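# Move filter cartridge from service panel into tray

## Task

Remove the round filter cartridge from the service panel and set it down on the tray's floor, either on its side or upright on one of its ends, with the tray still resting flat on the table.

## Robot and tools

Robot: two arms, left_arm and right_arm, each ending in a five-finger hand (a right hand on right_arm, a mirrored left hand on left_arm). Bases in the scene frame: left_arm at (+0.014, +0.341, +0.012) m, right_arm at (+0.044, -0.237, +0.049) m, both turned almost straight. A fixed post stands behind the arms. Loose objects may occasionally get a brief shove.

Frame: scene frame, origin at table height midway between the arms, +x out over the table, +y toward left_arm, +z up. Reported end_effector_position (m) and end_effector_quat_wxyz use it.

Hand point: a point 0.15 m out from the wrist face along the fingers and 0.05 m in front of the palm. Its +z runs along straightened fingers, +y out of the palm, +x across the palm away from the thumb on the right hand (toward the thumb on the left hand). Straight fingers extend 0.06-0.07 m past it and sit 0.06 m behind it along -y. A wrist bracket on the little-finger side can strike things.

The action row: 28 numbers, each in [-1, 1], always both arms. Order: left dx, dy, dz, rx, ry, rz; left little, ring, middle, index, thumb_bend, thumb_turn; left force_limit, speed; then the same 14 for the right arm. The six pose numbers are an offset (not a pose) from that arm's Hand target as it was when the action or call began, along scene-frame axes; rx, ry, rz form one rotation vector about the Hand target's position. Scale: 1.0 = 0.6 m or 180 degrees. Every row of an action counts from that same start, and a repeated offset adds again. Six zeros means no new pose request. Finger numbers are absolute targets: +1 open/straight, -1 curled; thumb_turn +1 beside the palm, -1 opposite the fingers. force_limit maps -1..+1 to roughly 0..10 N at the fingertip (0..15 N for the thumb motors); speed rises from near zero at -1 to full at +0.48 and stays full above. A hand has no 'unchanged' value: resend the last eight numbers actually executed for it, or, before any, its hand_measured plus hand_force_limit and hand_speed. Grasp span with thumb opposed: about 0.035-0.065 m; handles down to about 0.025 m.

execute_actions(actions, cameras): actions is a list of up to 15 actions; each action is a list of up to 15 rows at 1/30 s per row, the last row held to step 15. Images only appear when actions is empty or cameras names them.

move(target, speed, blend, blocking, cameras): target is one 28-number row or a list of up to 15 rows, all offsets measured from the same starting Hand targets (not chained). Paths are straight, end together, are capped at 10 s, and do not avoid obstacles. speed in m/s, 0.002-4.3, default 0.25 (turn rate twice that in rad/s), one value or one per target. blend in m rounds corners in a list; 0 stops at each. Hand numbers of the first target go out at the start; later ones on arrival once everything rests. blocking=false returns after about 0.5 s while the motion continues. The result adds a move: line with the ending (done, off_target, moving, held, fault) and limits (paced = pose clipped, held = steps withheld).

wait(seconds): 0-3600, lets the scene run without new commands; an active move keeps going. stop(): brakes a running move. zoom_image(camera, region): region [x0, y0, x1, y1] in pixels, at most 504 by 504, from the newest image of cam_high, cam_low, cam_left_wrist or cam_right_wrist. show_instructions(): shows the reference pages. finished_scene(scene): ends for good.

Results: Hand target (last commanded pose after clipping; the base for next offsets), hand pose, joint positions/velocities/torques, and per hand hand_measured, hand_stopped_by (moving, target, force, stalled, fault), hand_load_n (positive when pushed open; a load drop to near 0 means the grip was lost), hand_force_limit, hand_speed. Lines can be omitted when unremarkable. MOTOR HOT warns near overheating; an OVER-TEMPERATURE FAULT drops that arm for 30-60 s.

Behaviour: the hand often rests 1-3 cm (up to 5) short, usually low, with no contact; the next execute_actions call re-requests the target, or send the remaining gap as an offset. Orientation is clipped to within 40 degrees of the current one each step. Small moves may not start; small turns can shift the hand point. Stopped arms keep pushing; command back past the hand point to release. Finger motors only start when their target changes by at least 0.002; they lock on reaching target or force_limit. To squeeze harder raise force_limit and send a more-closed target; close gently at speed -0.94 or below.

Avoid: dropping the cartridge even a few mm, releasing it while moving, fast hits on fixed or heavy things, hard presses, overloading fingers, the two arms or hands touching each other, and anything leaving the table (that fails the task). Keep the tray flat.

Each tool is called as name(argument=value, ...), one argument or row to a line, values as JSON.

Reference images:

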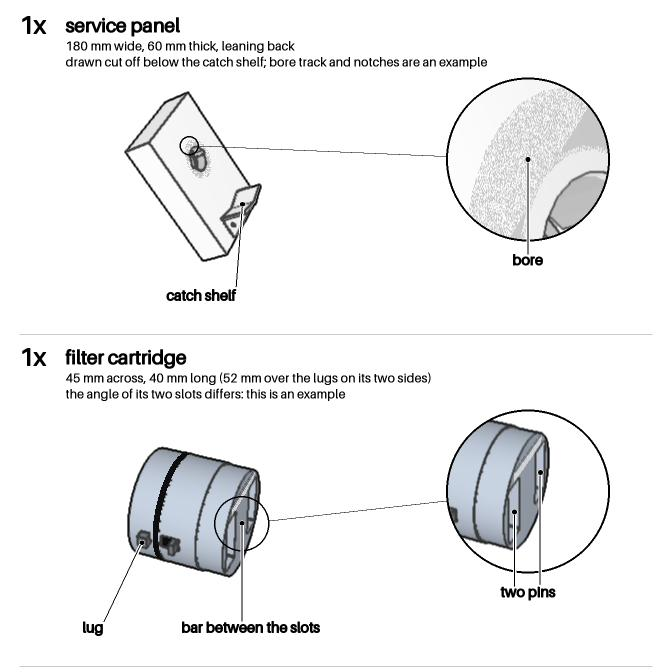

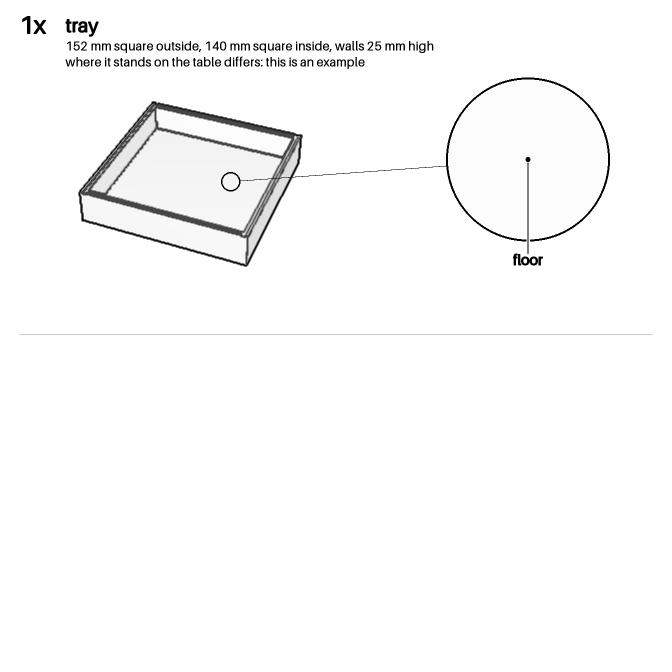

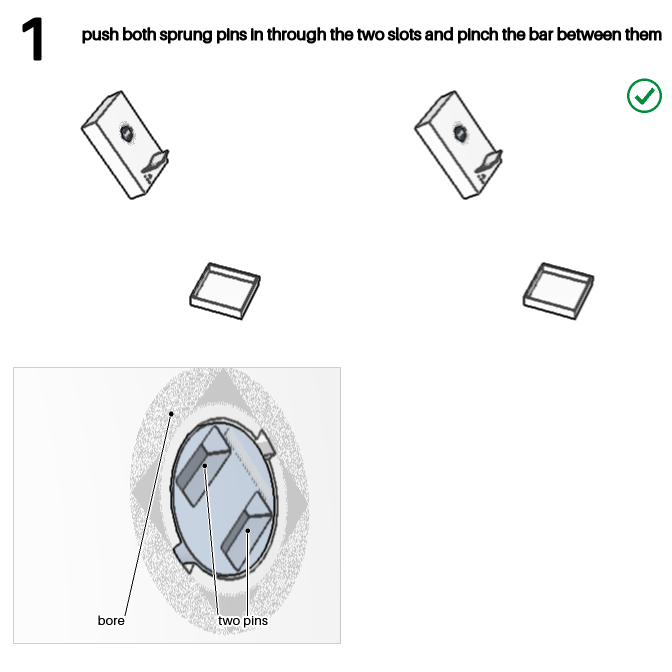

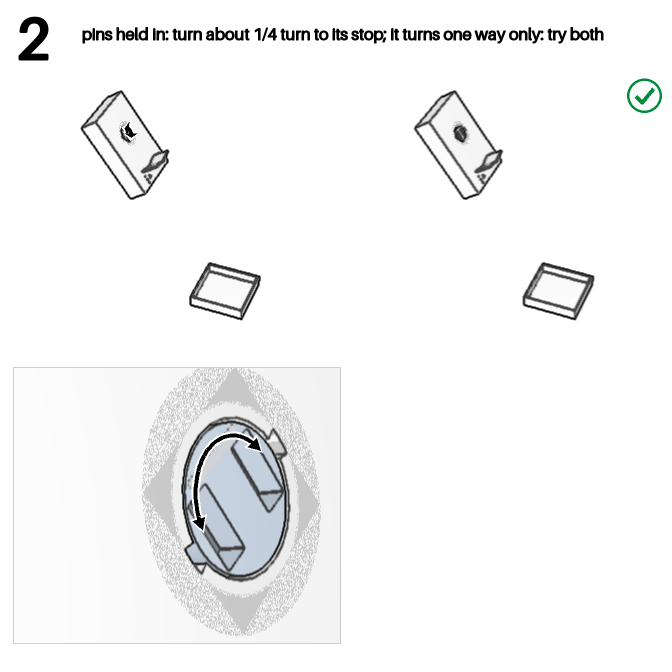

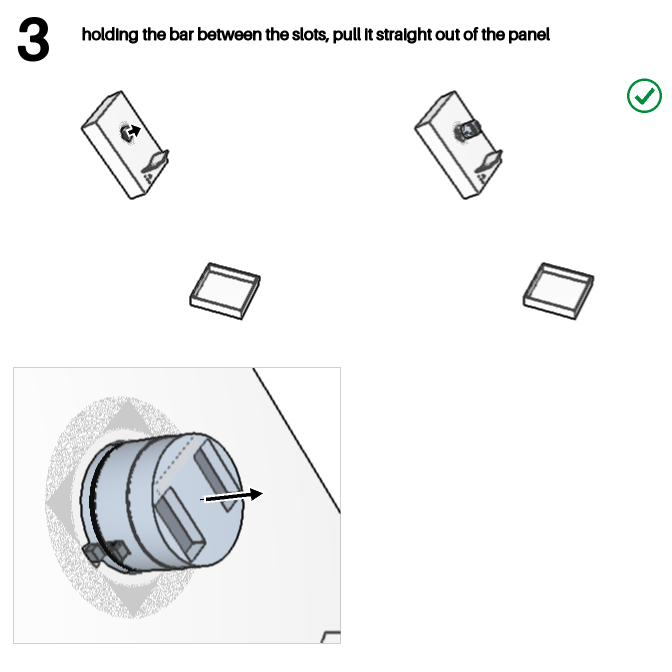

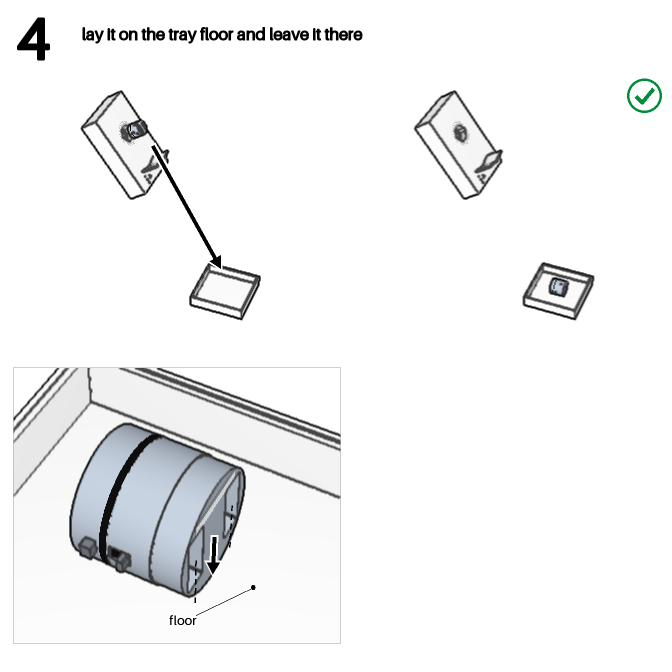

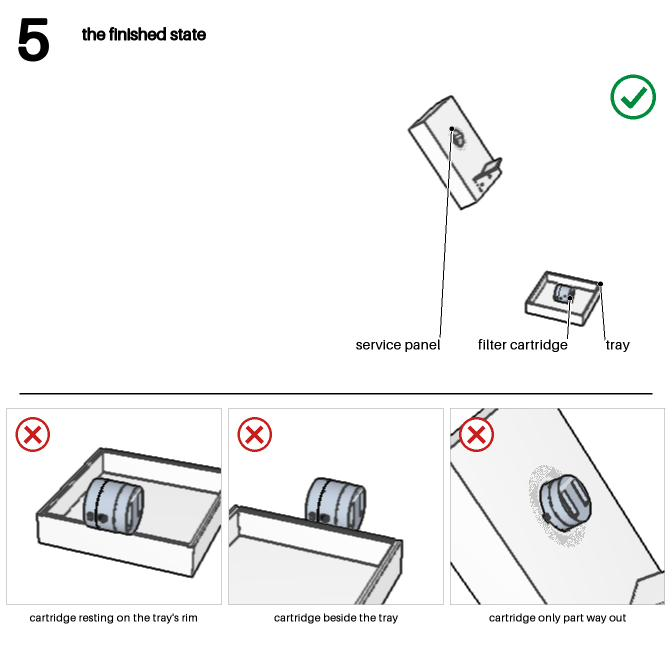

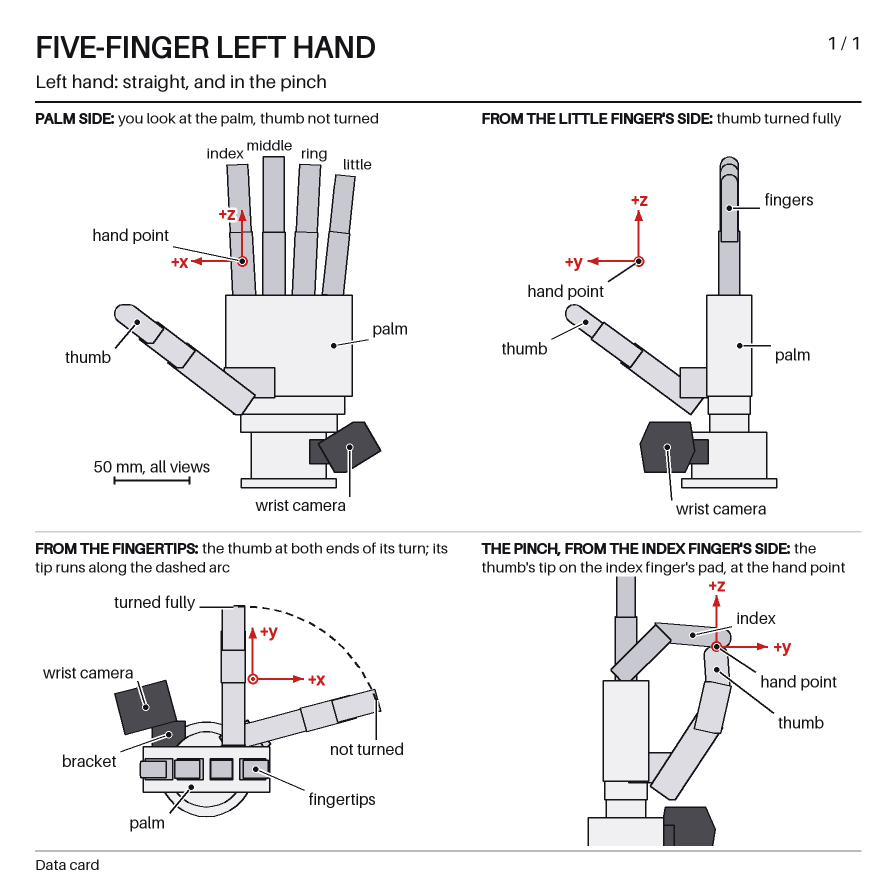

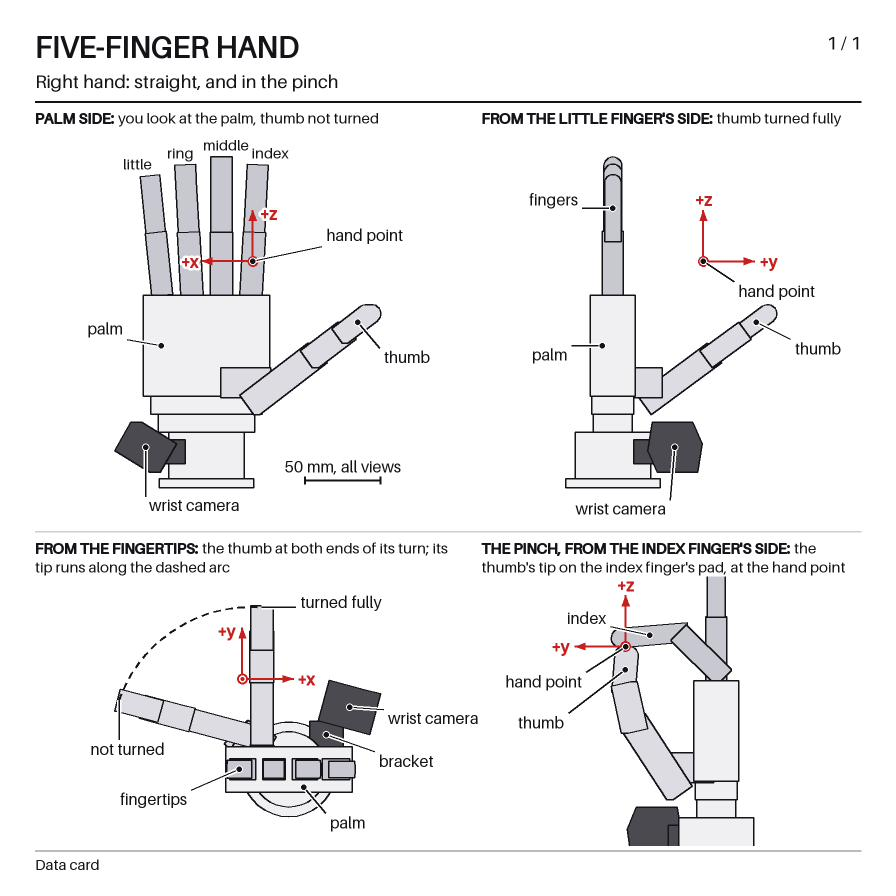

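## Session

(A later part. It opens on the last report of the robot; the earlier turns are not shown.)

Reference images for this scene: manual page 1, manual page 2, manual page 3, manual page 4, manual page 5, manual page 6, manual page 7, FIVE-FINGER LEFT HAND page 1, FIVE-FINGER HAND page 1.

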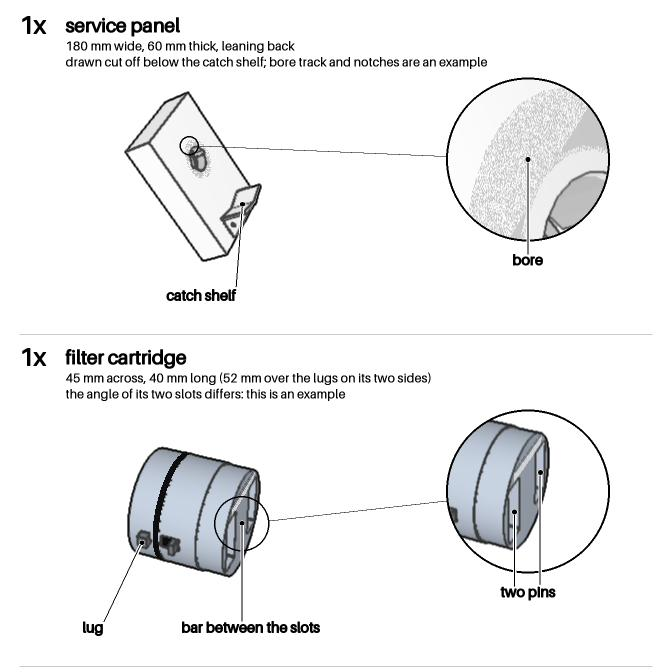

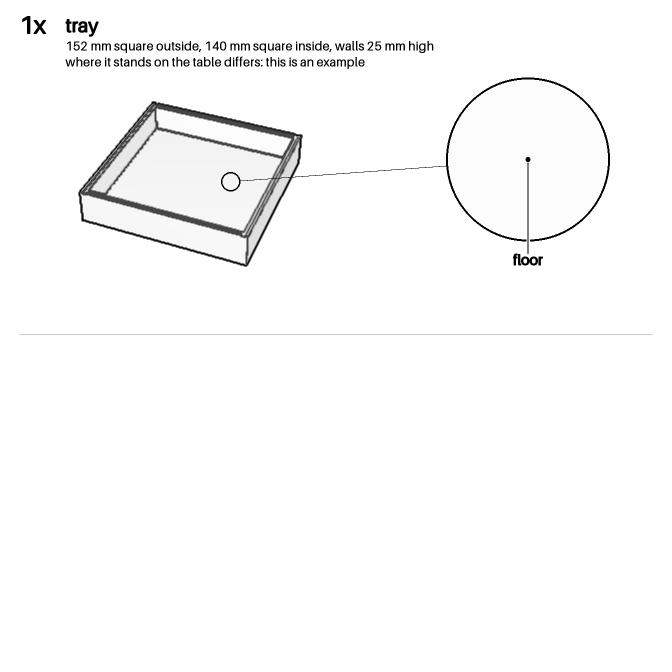

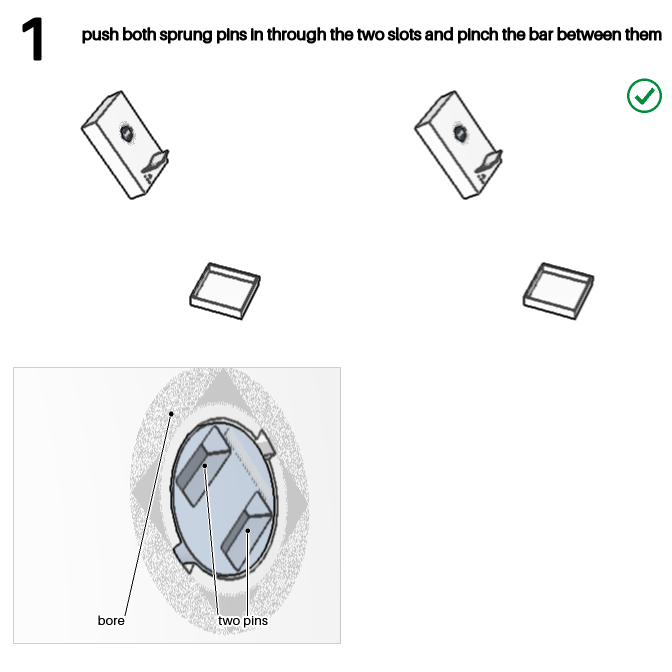

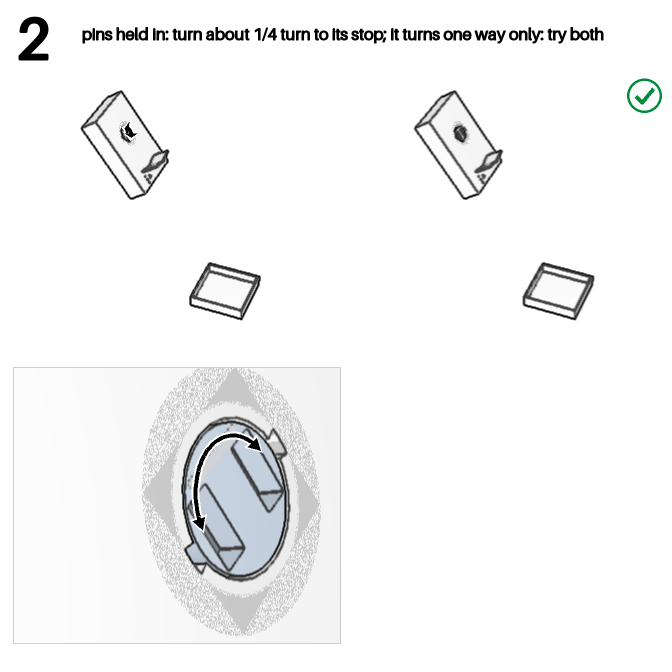

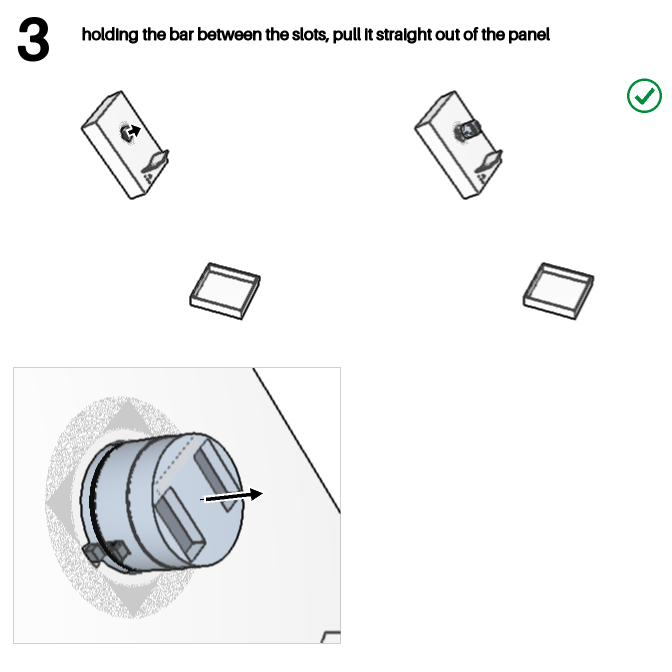

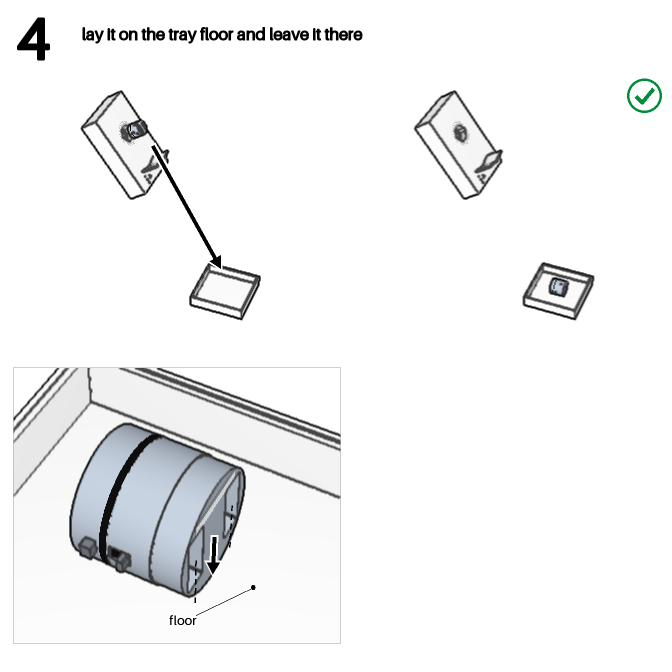

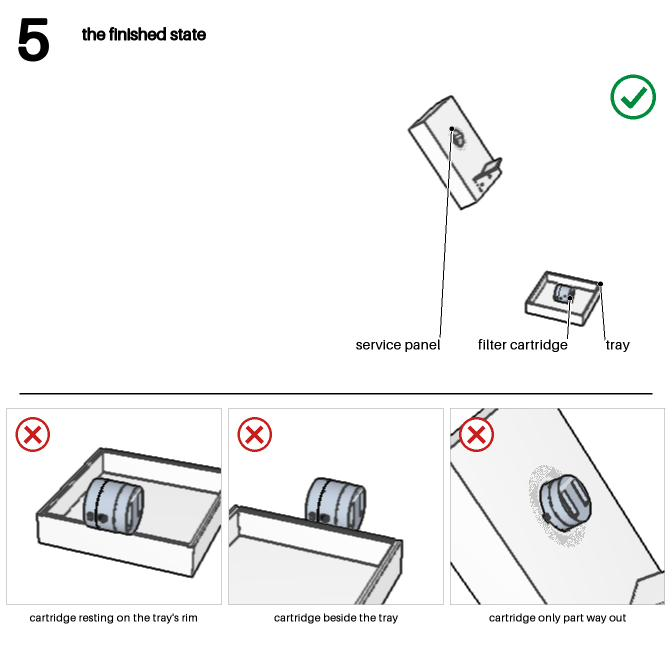

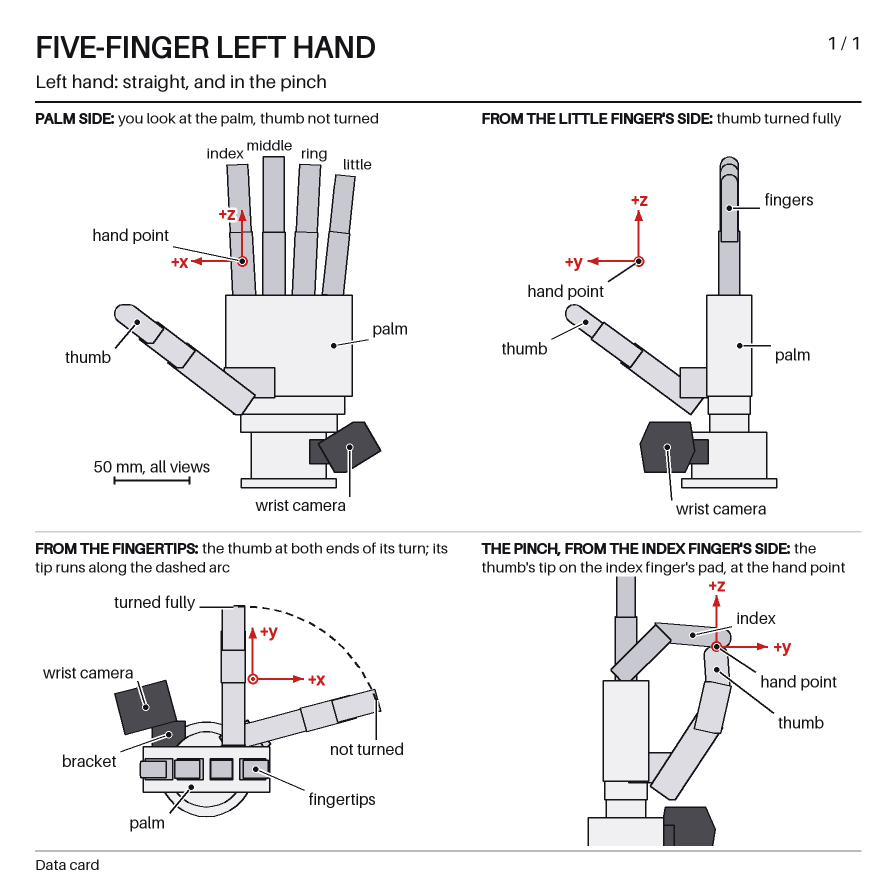

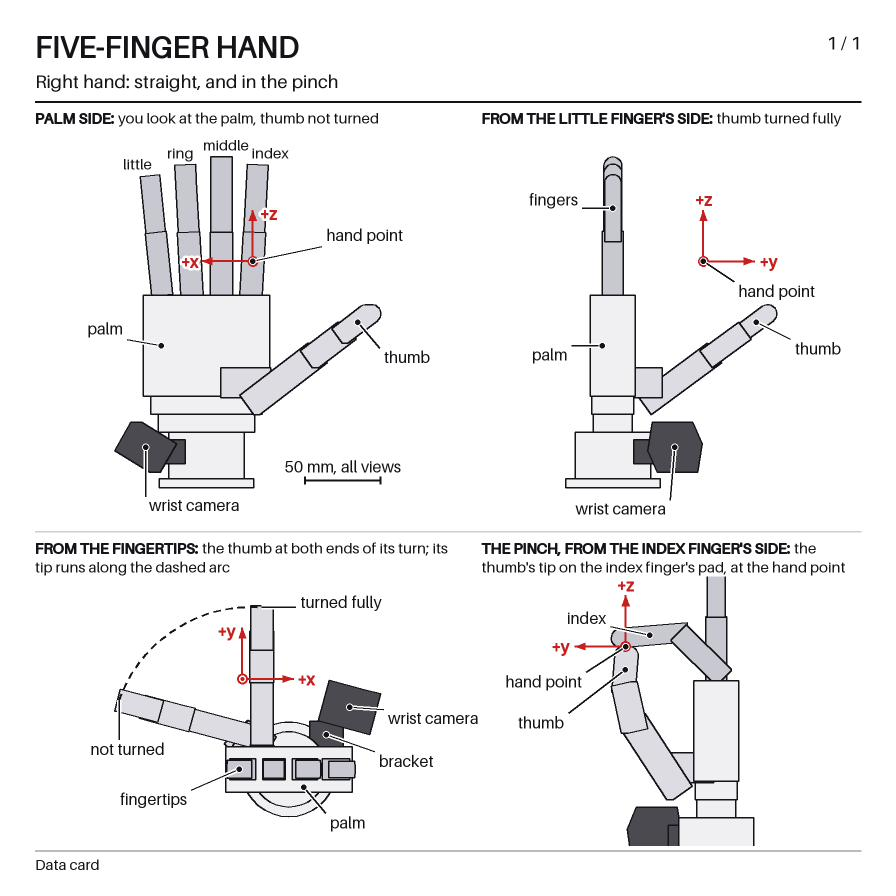

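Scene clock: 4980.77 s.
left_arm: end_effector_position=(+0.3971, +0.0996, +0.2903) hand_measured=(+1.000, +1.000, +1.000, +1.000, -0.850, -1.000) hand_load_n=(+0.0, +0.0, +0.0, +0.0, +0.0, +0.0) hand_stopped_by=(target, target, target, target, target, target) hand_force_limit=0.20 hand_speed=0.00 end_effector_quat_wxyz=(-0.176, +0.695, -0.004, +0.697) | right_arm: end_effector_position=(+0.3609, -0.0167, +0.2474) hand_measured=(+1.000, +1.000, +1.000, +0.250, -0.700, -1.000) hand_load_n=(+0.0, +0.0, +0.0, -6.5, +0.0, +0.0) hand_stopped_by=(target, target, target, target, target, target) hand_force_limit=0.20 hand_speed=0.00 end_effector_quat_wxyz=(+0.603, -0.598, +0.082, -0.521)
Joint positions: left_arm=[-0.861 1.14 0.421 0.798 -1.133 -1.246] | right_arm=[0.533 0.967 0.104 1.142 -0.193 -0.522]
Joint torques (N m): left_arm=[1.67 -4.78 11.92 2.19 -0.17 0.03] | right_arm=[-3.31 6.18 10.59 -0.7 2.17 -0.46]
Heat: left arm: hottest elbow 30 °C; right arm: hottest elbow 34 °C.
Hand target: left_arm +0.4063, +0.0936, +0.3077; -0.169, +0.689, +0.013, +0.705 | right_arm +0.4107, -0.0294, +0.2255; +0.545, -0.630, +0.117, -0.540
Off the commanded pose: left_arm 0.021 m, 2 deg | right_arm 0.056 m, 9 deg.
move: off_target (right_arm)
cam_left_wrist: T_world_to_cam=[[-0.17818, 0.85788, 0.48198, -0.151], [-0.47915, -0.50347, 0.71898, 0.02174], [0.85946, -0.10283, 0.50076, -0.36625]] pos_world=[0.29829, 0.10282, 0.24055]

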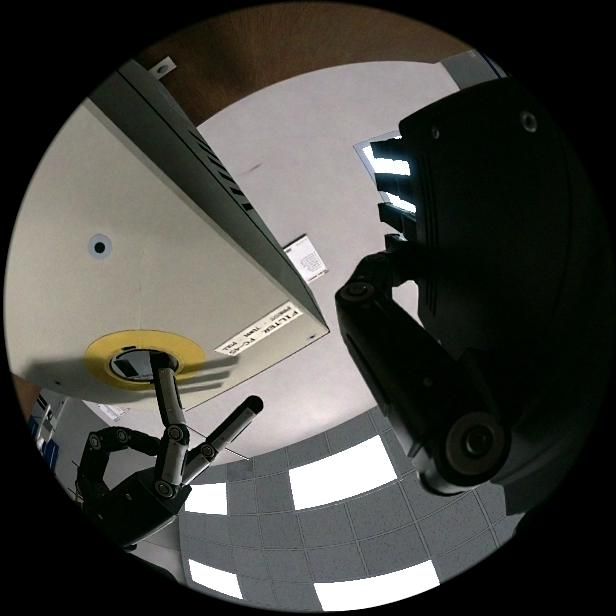

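move(
  target=[
    [0,0,0,0,0,0,1,1,1,1,-0.85,-1,0.2,0.0,-0.1363,0.0138,0.0684,0.0129,-0.0246,0.0183,1,1,1,0.25,-0.7,-1,0.2,0.0],
    [0,0,0,0,0,0,1,1,1,1,-0.85,-1,0.2,0.0,-0.1002,0.0153,0.0518,0.0129,-0.0246,0.0183,1,1,1,0.25,-0.7,-1,0.2,0.0],
    [0,0,0,0,0,0,1,1,1,1,-0.85,-1,0.2,0.0,-0.0753,0.0183,0.0410,0.0129,-0.0246,0.0183,1,1,1,0.25,-0.7,-1,0.2,0.0],
  ],
  speed=[0.1,0.05,0.04],
  cameras=["cam_left_wrist"],
)

zoom_image(
  camera="cam_left_wrist",
  region=[140, 340, 185, 385],
)

move(
  target=[0,0,0,0,0,0,1,1,1,1,-0.85,-1,0.2,0.0,0.0250,-0.0060,-0.0080,-0.0043,0.0082,-0.0061,1,1,1,0.25,-0.7,-1,0.2,0.0],
  speed=0.04,
  cameras=["cam_left_wrist"],
)

zoom_image(
  camera="cam_left_wrist",
  region=[140, 340, 185, 385],
)

Scene clock: 5027.73 s.
left_arm: end_effector_position=(+0.3971, +0.0996, +0.2903) hand_measured=(+1.000, +1.000, +1.000, +1.000, -0.850, -1.000) hand_load_n=(+0.0, +0.0, +0.0, +0.0, +0.0, +0.0) hand_stopped_by=(target, target, target, target, target, target) hand_force_limit=0.20 hand_speed=0.00 end_effector_quat_wxyz=(-0.176, +0.695, -0.004, +0.697) | right_arm: end_effector_position=(+0.3535, -0.0161, +0.2468) hand_measured=(+1.000, +1.000, +1.000, +0.250, -0.700, -1.000) hand_load_n=(+0.0, +0.0, +0.0, +0.0, +0.0, +0.0) hand_stopped_by=(target, target, target, target, target, target) hand_force_limit=0.20 hand_speed=0.00 end_effector_quat_wxyz=(+0.584, -0.602, +0.080, -0.539)
Joint positions: left_arm=[-0.861 1.14 0.421 0.798 -1.133 -1.246] | right_arm=[0.604 0.913 0.09 1.09 -0.097 -0.588]
Joint torques (N m): left_arm=[1.79 -4.78 11.93 2.17 -0.16 0.03] | right_arm=[-0.26 0.79 8.03 2.28 0.35 0.03]
Heat: left arm: hottest elbow 30 °C; right arm: hottest elbow 37 °C.
Hand target: left_arm +0.4063, +0.0936, +0.3077; -0.169, +0.689, +0.013, +0.705 | right_arm +0.3654, -0.0185, +0.2499; +0.577, -0.601, +0.089, -0.546
Off the commanded pose: left_arm 0.021 m, 2 deg | right_arm 0.013 m, 2 deg.
move: off_target (right_arm)
cam_left_wrist: T_world_to_cam=[[-0.17818, 0.85788, 0.48198, -0.151], [-0.47915, -0.50347, 0.71898, 0.02174], [0.85946, -0.10283, 0.50076, -0.36625]] pos_world=[0.29829, 0.10282, 0.24055]

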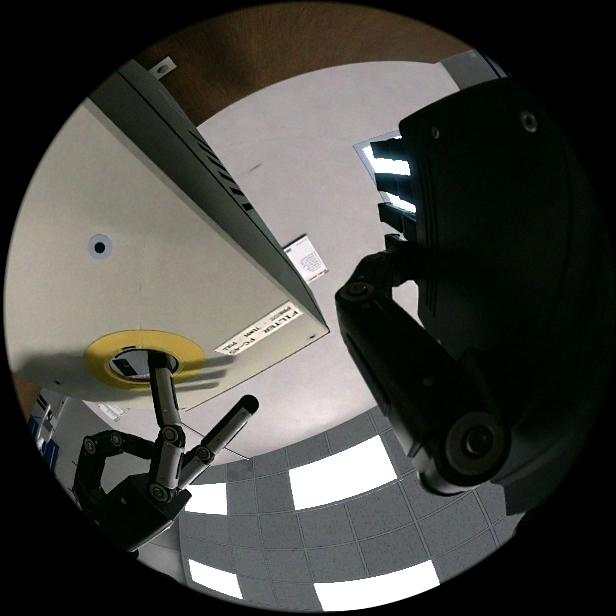

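Scaled by 11.200 from the camera's image (finer frame: 880x880).

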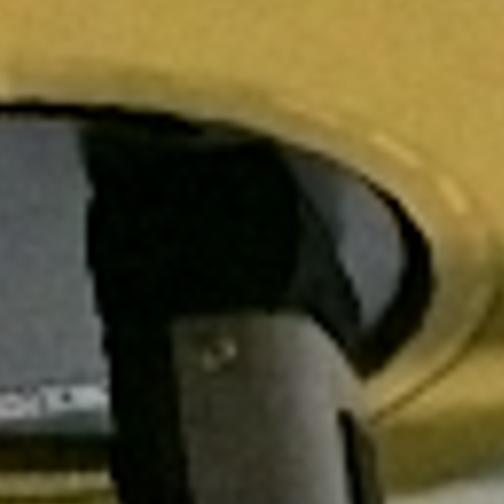

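Scene clock: 5028.67 s.
left_arm: end_effector_position=(+0.3971, +0.0996, +0.2903) hand_measured=(+1.000, +1.000, +1.000, +1.000, -0.850, -1.000) hand_load_n=(+0.0, +0.0, +0.0, +0.0, +0.0, +0.0) hand_stopped_by=(target, target, target, target, target, target) hand_force_limit=0.20 hand_speed=0.00 end_effector_quat_wxyz=(-0.176, +0.695, -0.004, +0.697) | right_arm: end_effector_position=(+0.3561, -0.0147, +0.2481) hand_measured=(+1.000, +1.000, +1.000, +0.250, -0.700, -1.000) hand_load_n=(+0.0, +0.0, +0.0, -1.0, +0.5, +0.0) hand_stopped_by=(target, target, target, target, target, target) hand_force_limit=0.20 hand_speed=0.00 end_effector_quat_wxyz=(+0.591, -0.601, +0.080, -0.531)
Joint positions: left_arm=[-0.861 1.14 0.421 0.798 -1.133 -1.246] | right_arm=[0.581 0.924 0.1 1.094 -0.132 -0.563]
Joint torques (N m): left_arm=[1.61 -4.54 11.93 2.18 -0.16 0.03] | right_arm=[-1.55 2.37 9.1 1.21 1.03 -0.13]
Heat: left arm: hottest elbow 30 °C; right arm: hottest elbow 36 °C.
Hand target: left_arm +0.4063, +0.0936, +0.3077; -0.169, +0.689, +0.013, +0.705 | right_arm +0.3804, -0.0221, +0.2450; +0.566, -0.611, +0.099, -0.544
Off the commanded pose: left_arm 0.021 m, 2 deg | right_arm 0.026 m, 4 deg.
move: off_target (right_arm)
cam_left_wrist: T_world_to_cam=[[-0.17818, 0.85788, 0.48198, -0.151], [-0.47915, -0.50347, 0.71898, 0.02174], [0.85946, -0.10283, 0.50076, -0.36625]] pos_world=[0.29829, 0.10282, 0.24055]

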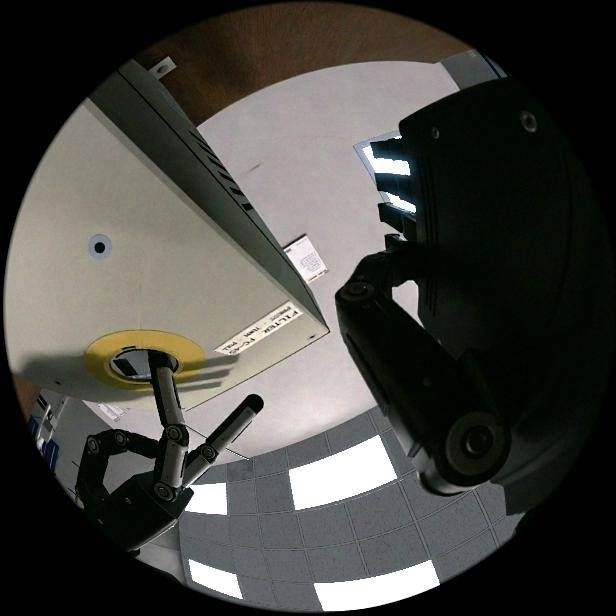

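Scaled by 11.200 from the camera's image (finer frame: 880x880).

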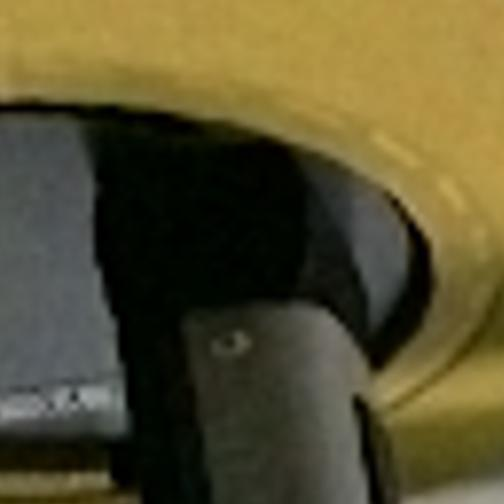

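zoom_image(
  camera="cam_left_wrist",
  region=[60, 380, 280, 600],
)

Scaled by 2.291 from the camera's image (finer frame: 880x880).

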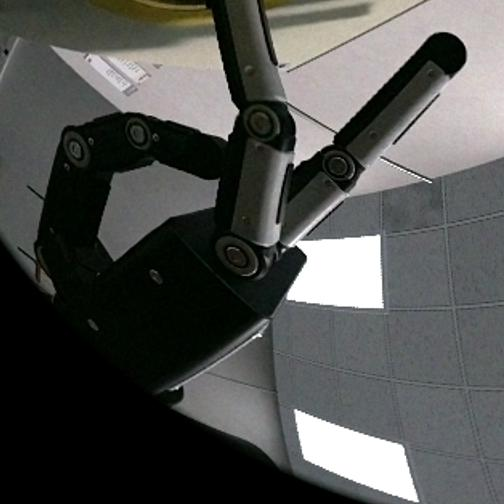

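move(
  target=[
    [0,0,0,0,0,0,1,1,1,1,-0.85,-1,0.2,0.0,-0.0757,0.0118,0.0833,0,0,0,1,1,1,0.25,-0.7,-1,0.2,0.0],
    [0,0,0,0,0,0,1,1,1,1,-0.85,-1,0.2,0.0,-0.0757,0.0118,0.0833,-0.0083,0.0113,-0.0073,1,1,1,0.25,0.41,-0.6,0.2,0.0],
    [0,0,0,0,0,0,1,1,1,1,-0.85,-1,0.2,0.0,-0.0410,0.0483,0.0590,-0.0083,0.0113,-0.0073,1,1,1,-0.16,0.41,-0.6,0.2,0.0],
  ],
  speed=[0.1,0.1,0.06],
  cameras=["cam_left_wrist","cam_right_wrist"],
)

zoom_image(
  camera="cam_left_wrist",
  region=[95, 330, 195, 430],
)

Scene clock: 5084.03 s.
left_arm: end_effector_position=(+0.3971, +0.0996, +0.2903) hand_measured=(+1.000, +1.000, +1.000, +1.000, -0.850, -1.000) hand_load_n=(+0.0, +0.0, +0.0, +0.0, +0.0, +0.0) hand_stopped_by=(target, target, target, target, target, target) hand_force_limit=0.20 hand_speed=0.00 end_effector_quat_wxyz=(-0.176, +0.695, -0.004, +0.697) | right_arm: end_effector_position=(+0.3481, -0.0003, +0.2570) hand_measured=(+1.000, +1.000, +1.000, -0.160, +0.410, -0.600) hand_load_n=(+0.0, +0.0, +0.0, -0.5, +0.0, +0.0) hand_stopped_by=(target, target, target, target, target, target) hand_force_limit=0.20 hand_speed=0.00 end_effector_quat_wxyz=(-0.542, +0.642, -0.114, +0.530)
Joint positions: left_arm=[-0.861 1.14 0.421 0.798 -1.133 -1.246] | right_arm=[0.766 0.734 0.183 0.703 0.131 -0.619]
Joint torques (N m): left_arm=[1.73 -4.66 11.93 2.19 -0.17 0.03] | right_arm=[1.55 0.21 10.47 3.02 0 -0.11]
Heat: left arm: hottest elbow 31 °C; right arm: hottest elbow 34 °C.
Hand target: left_arm +0.4063, +0.0936, +0.3077; -0.169, +0.689, +0.013, +0.705 | right_arm +0.3559, +0.0068, +0.2804; -0.550, +0.627, -0.109, +0.541
Off the commanded pose: left_arm 0.021 m, 2 deg | right_arm 0.026 m, 2 deg.
move: off_target (right_arm); target 2's new numbers were sent with right_arm's hand 0.028 m and 2 deg from that target; target 3's new numbers were sent with right_arm's hand 0.024 m and 2 deg from that target
cam_left_wrist: T_world_to_cam=[[-0.17818, 0.85788, 0.48198, -0.151], [-0.47915, -0.50347, 0.71898, 0.02174], [0.85946, -0.10283, 0.50076, -0.36625]] pos_world=[0.29829, 0.10282, 0.24055]
cam_right_wrist: T_world_to_cam=[[0.48367, -0.61594, -0.62184, -0.01582], [-0.65756, 0.21319, -0.72261, 0.41401], [0.57766, 0.7584, -0.3019, -0.01121]] pos_world=[0.28636, -0.08951, 0.28595]

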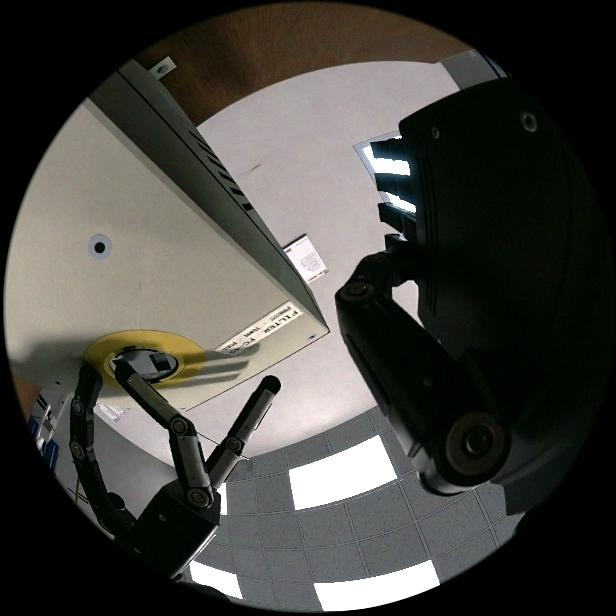

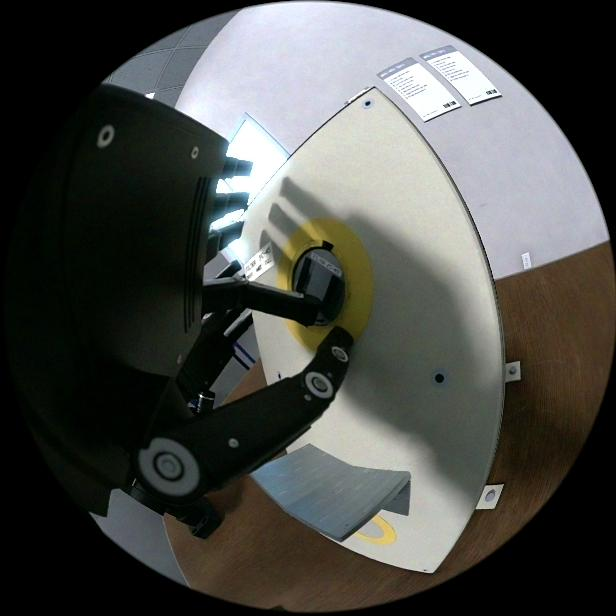

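Scaled by 5.040 from the camera's image (finer frame: 880x880).

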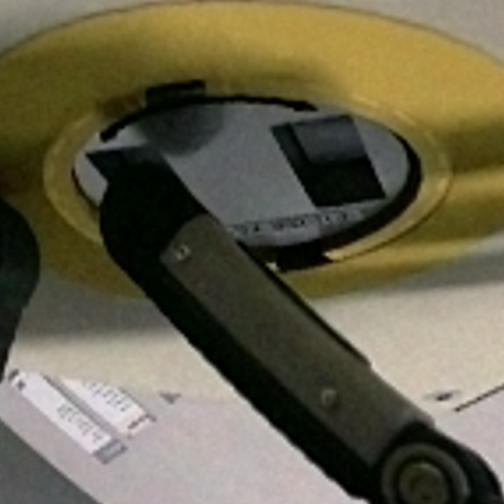

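zoom_image(
  camera="cam_left_wrist",
  region=[50, 350, 130, 430],
)

Scaled by 6.300 from the camera's image (finer frame: 880x880).

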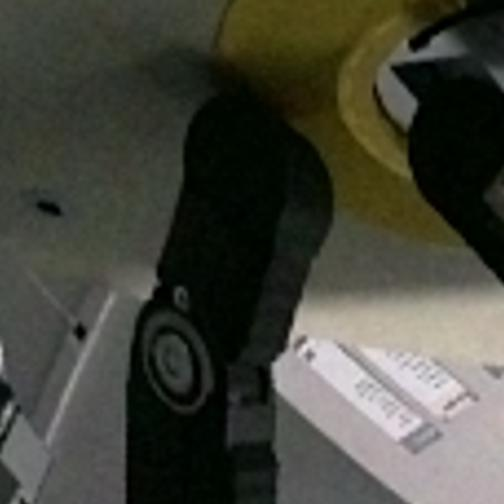

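zoom_image(
  camera="cam_left_wrist",
  region=[105, 350, 150, 395],
)

Scaled by 11.200 from the camera's image (finer frame: 880x880).

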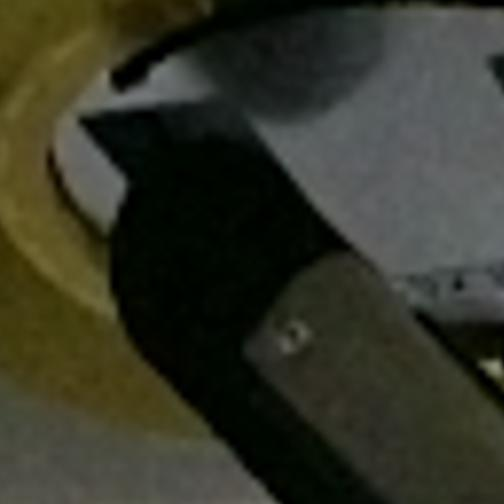

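move(
  target=[
    [0,0,0,0,0,0,1,1,1,1,-0.85,-1,0.2,0.0,-0.0300,0.0200,0.1000,0,0,0,1,1,1,0.5,0.41,-1,0.2,0.0],
    [0,0,0,0,0,0,1,1,1,1,-0.85,-1,0.2,0.0,0.0100,0.0200,0.0200,0,0,0,1,1,1,0.5,0.41,-1,0.2,0.0],
  ],
  speed=[0.1,0.06],
  cameras=["cam_left_wrist"],
)

zoom_image(
  camera="cam_left_wrist",
  region=[70, 340, 170, 440],
)

Scene clock: 5130.77 s.
left_arm: end_effector_position=(+0.3971, +0.0996, +0.2903) hand_measured=(+1.000, +1.000, +1.000, +1.000, -0.850, -1.000) hand_load_n=(+0.0, +0.0, +0.0, +0.0, +0.0, +0.0) hand_stopped_by=(target, target, target, target, target, target) hand_force_limit=0.20 hand_speed=0.00 end_effector_quat_wxyz=(-0.176, +0.695, -0.004, +0.697) | right_arm: end_effector_position=(+0.3601, +0.0198, +0.2939) hand_measured=(+1.000, +1.000, +1.000, +0.500, +0.410, -1.000) hand_load_n=(+0.0, +0.0, -0.5, +0.0, +0.0, +0.0) hand_stopped_by=(target, target, target, target, target, target) hand_force_limit=0.20 hand_speed=0.00 end_effector_quat_wxyz=(-0.549, +0.629, -0.107, +0.540)
Joint positions: left_arm=[-0.861 1.14 0.421 0.798 -1.133 -1.246] | right_arm=[0.798 0.771 0.274 0.688 0.158 -0.639]
Joint torques (N m): left_arm=[1.67 -4.72 11.93 2.15 -0.16 0.03] | right_arm=[0.67 -0.21 7.65 3.19 -0.22 0.06]
Heat: left arm: hottest elbow 31 °C; right arm: hottest elbow 36 °C.
Hand target: left_arm +0.4063, +0.0936, +0.3077; -0.169, +0.689, +0.013, +0.705 | right_arm +0.3619, +0.0189, +0.2926; -0.550, +0.627, -0.109, +0.541
Off the commanded pose: left_arm 0.021 m, 2 deg | right_arm 0.003 m, 0 deg.
move: done
cam_left_wrist: T_world_to_cam=[[-0.17818, 0.85788, 0.48198, -0.151], [-0.47915, -0.50347, 0.71898, 0.02174], [0.85946, -0.10283, 0.50076, -0.36625]] pos_world=[0.29829, 0.10282, 0.24055]

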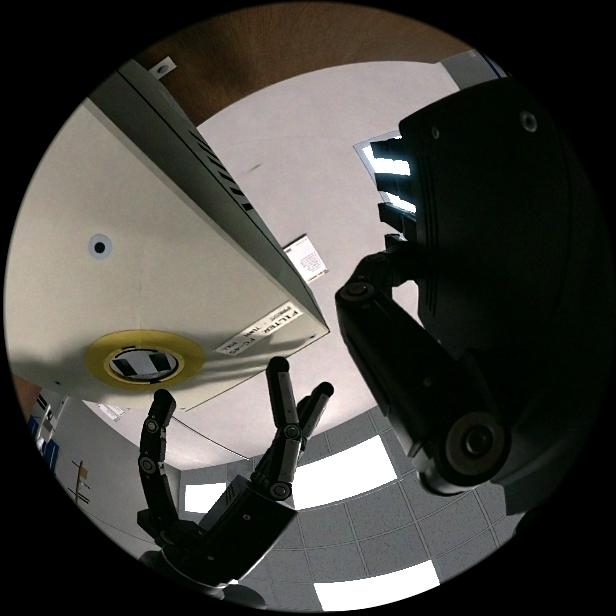

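Scaled by 5.040 from the camera's image (finer frame: 880x880).

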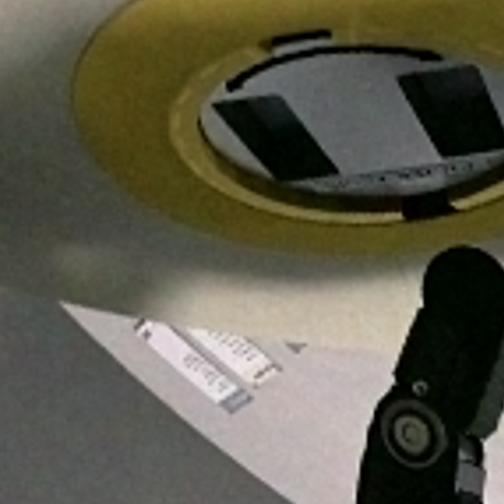

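zoom_image(
  camera="cam_left_wrist",
  region=[130, 380, 190, 440],
)

zoom_image(
  camera="cam_left_wrist",
  region=[255, 345, 345, 435],
)

Scaled by 8.400 from the camera's image (finer frame: 880x880).

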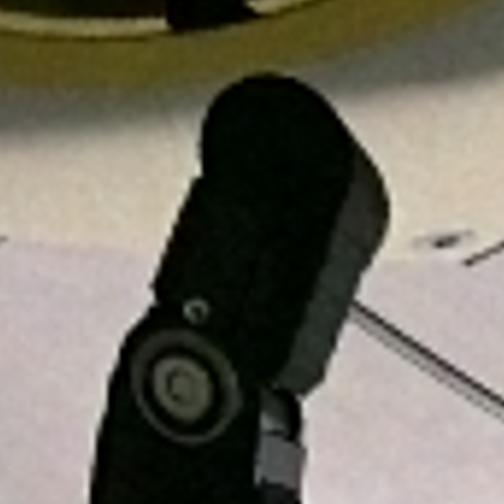

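Scaled by 5.600 from the camera's image (finer frame: 880x880).

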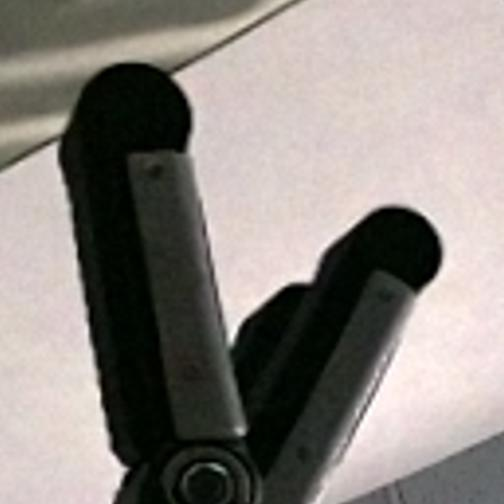

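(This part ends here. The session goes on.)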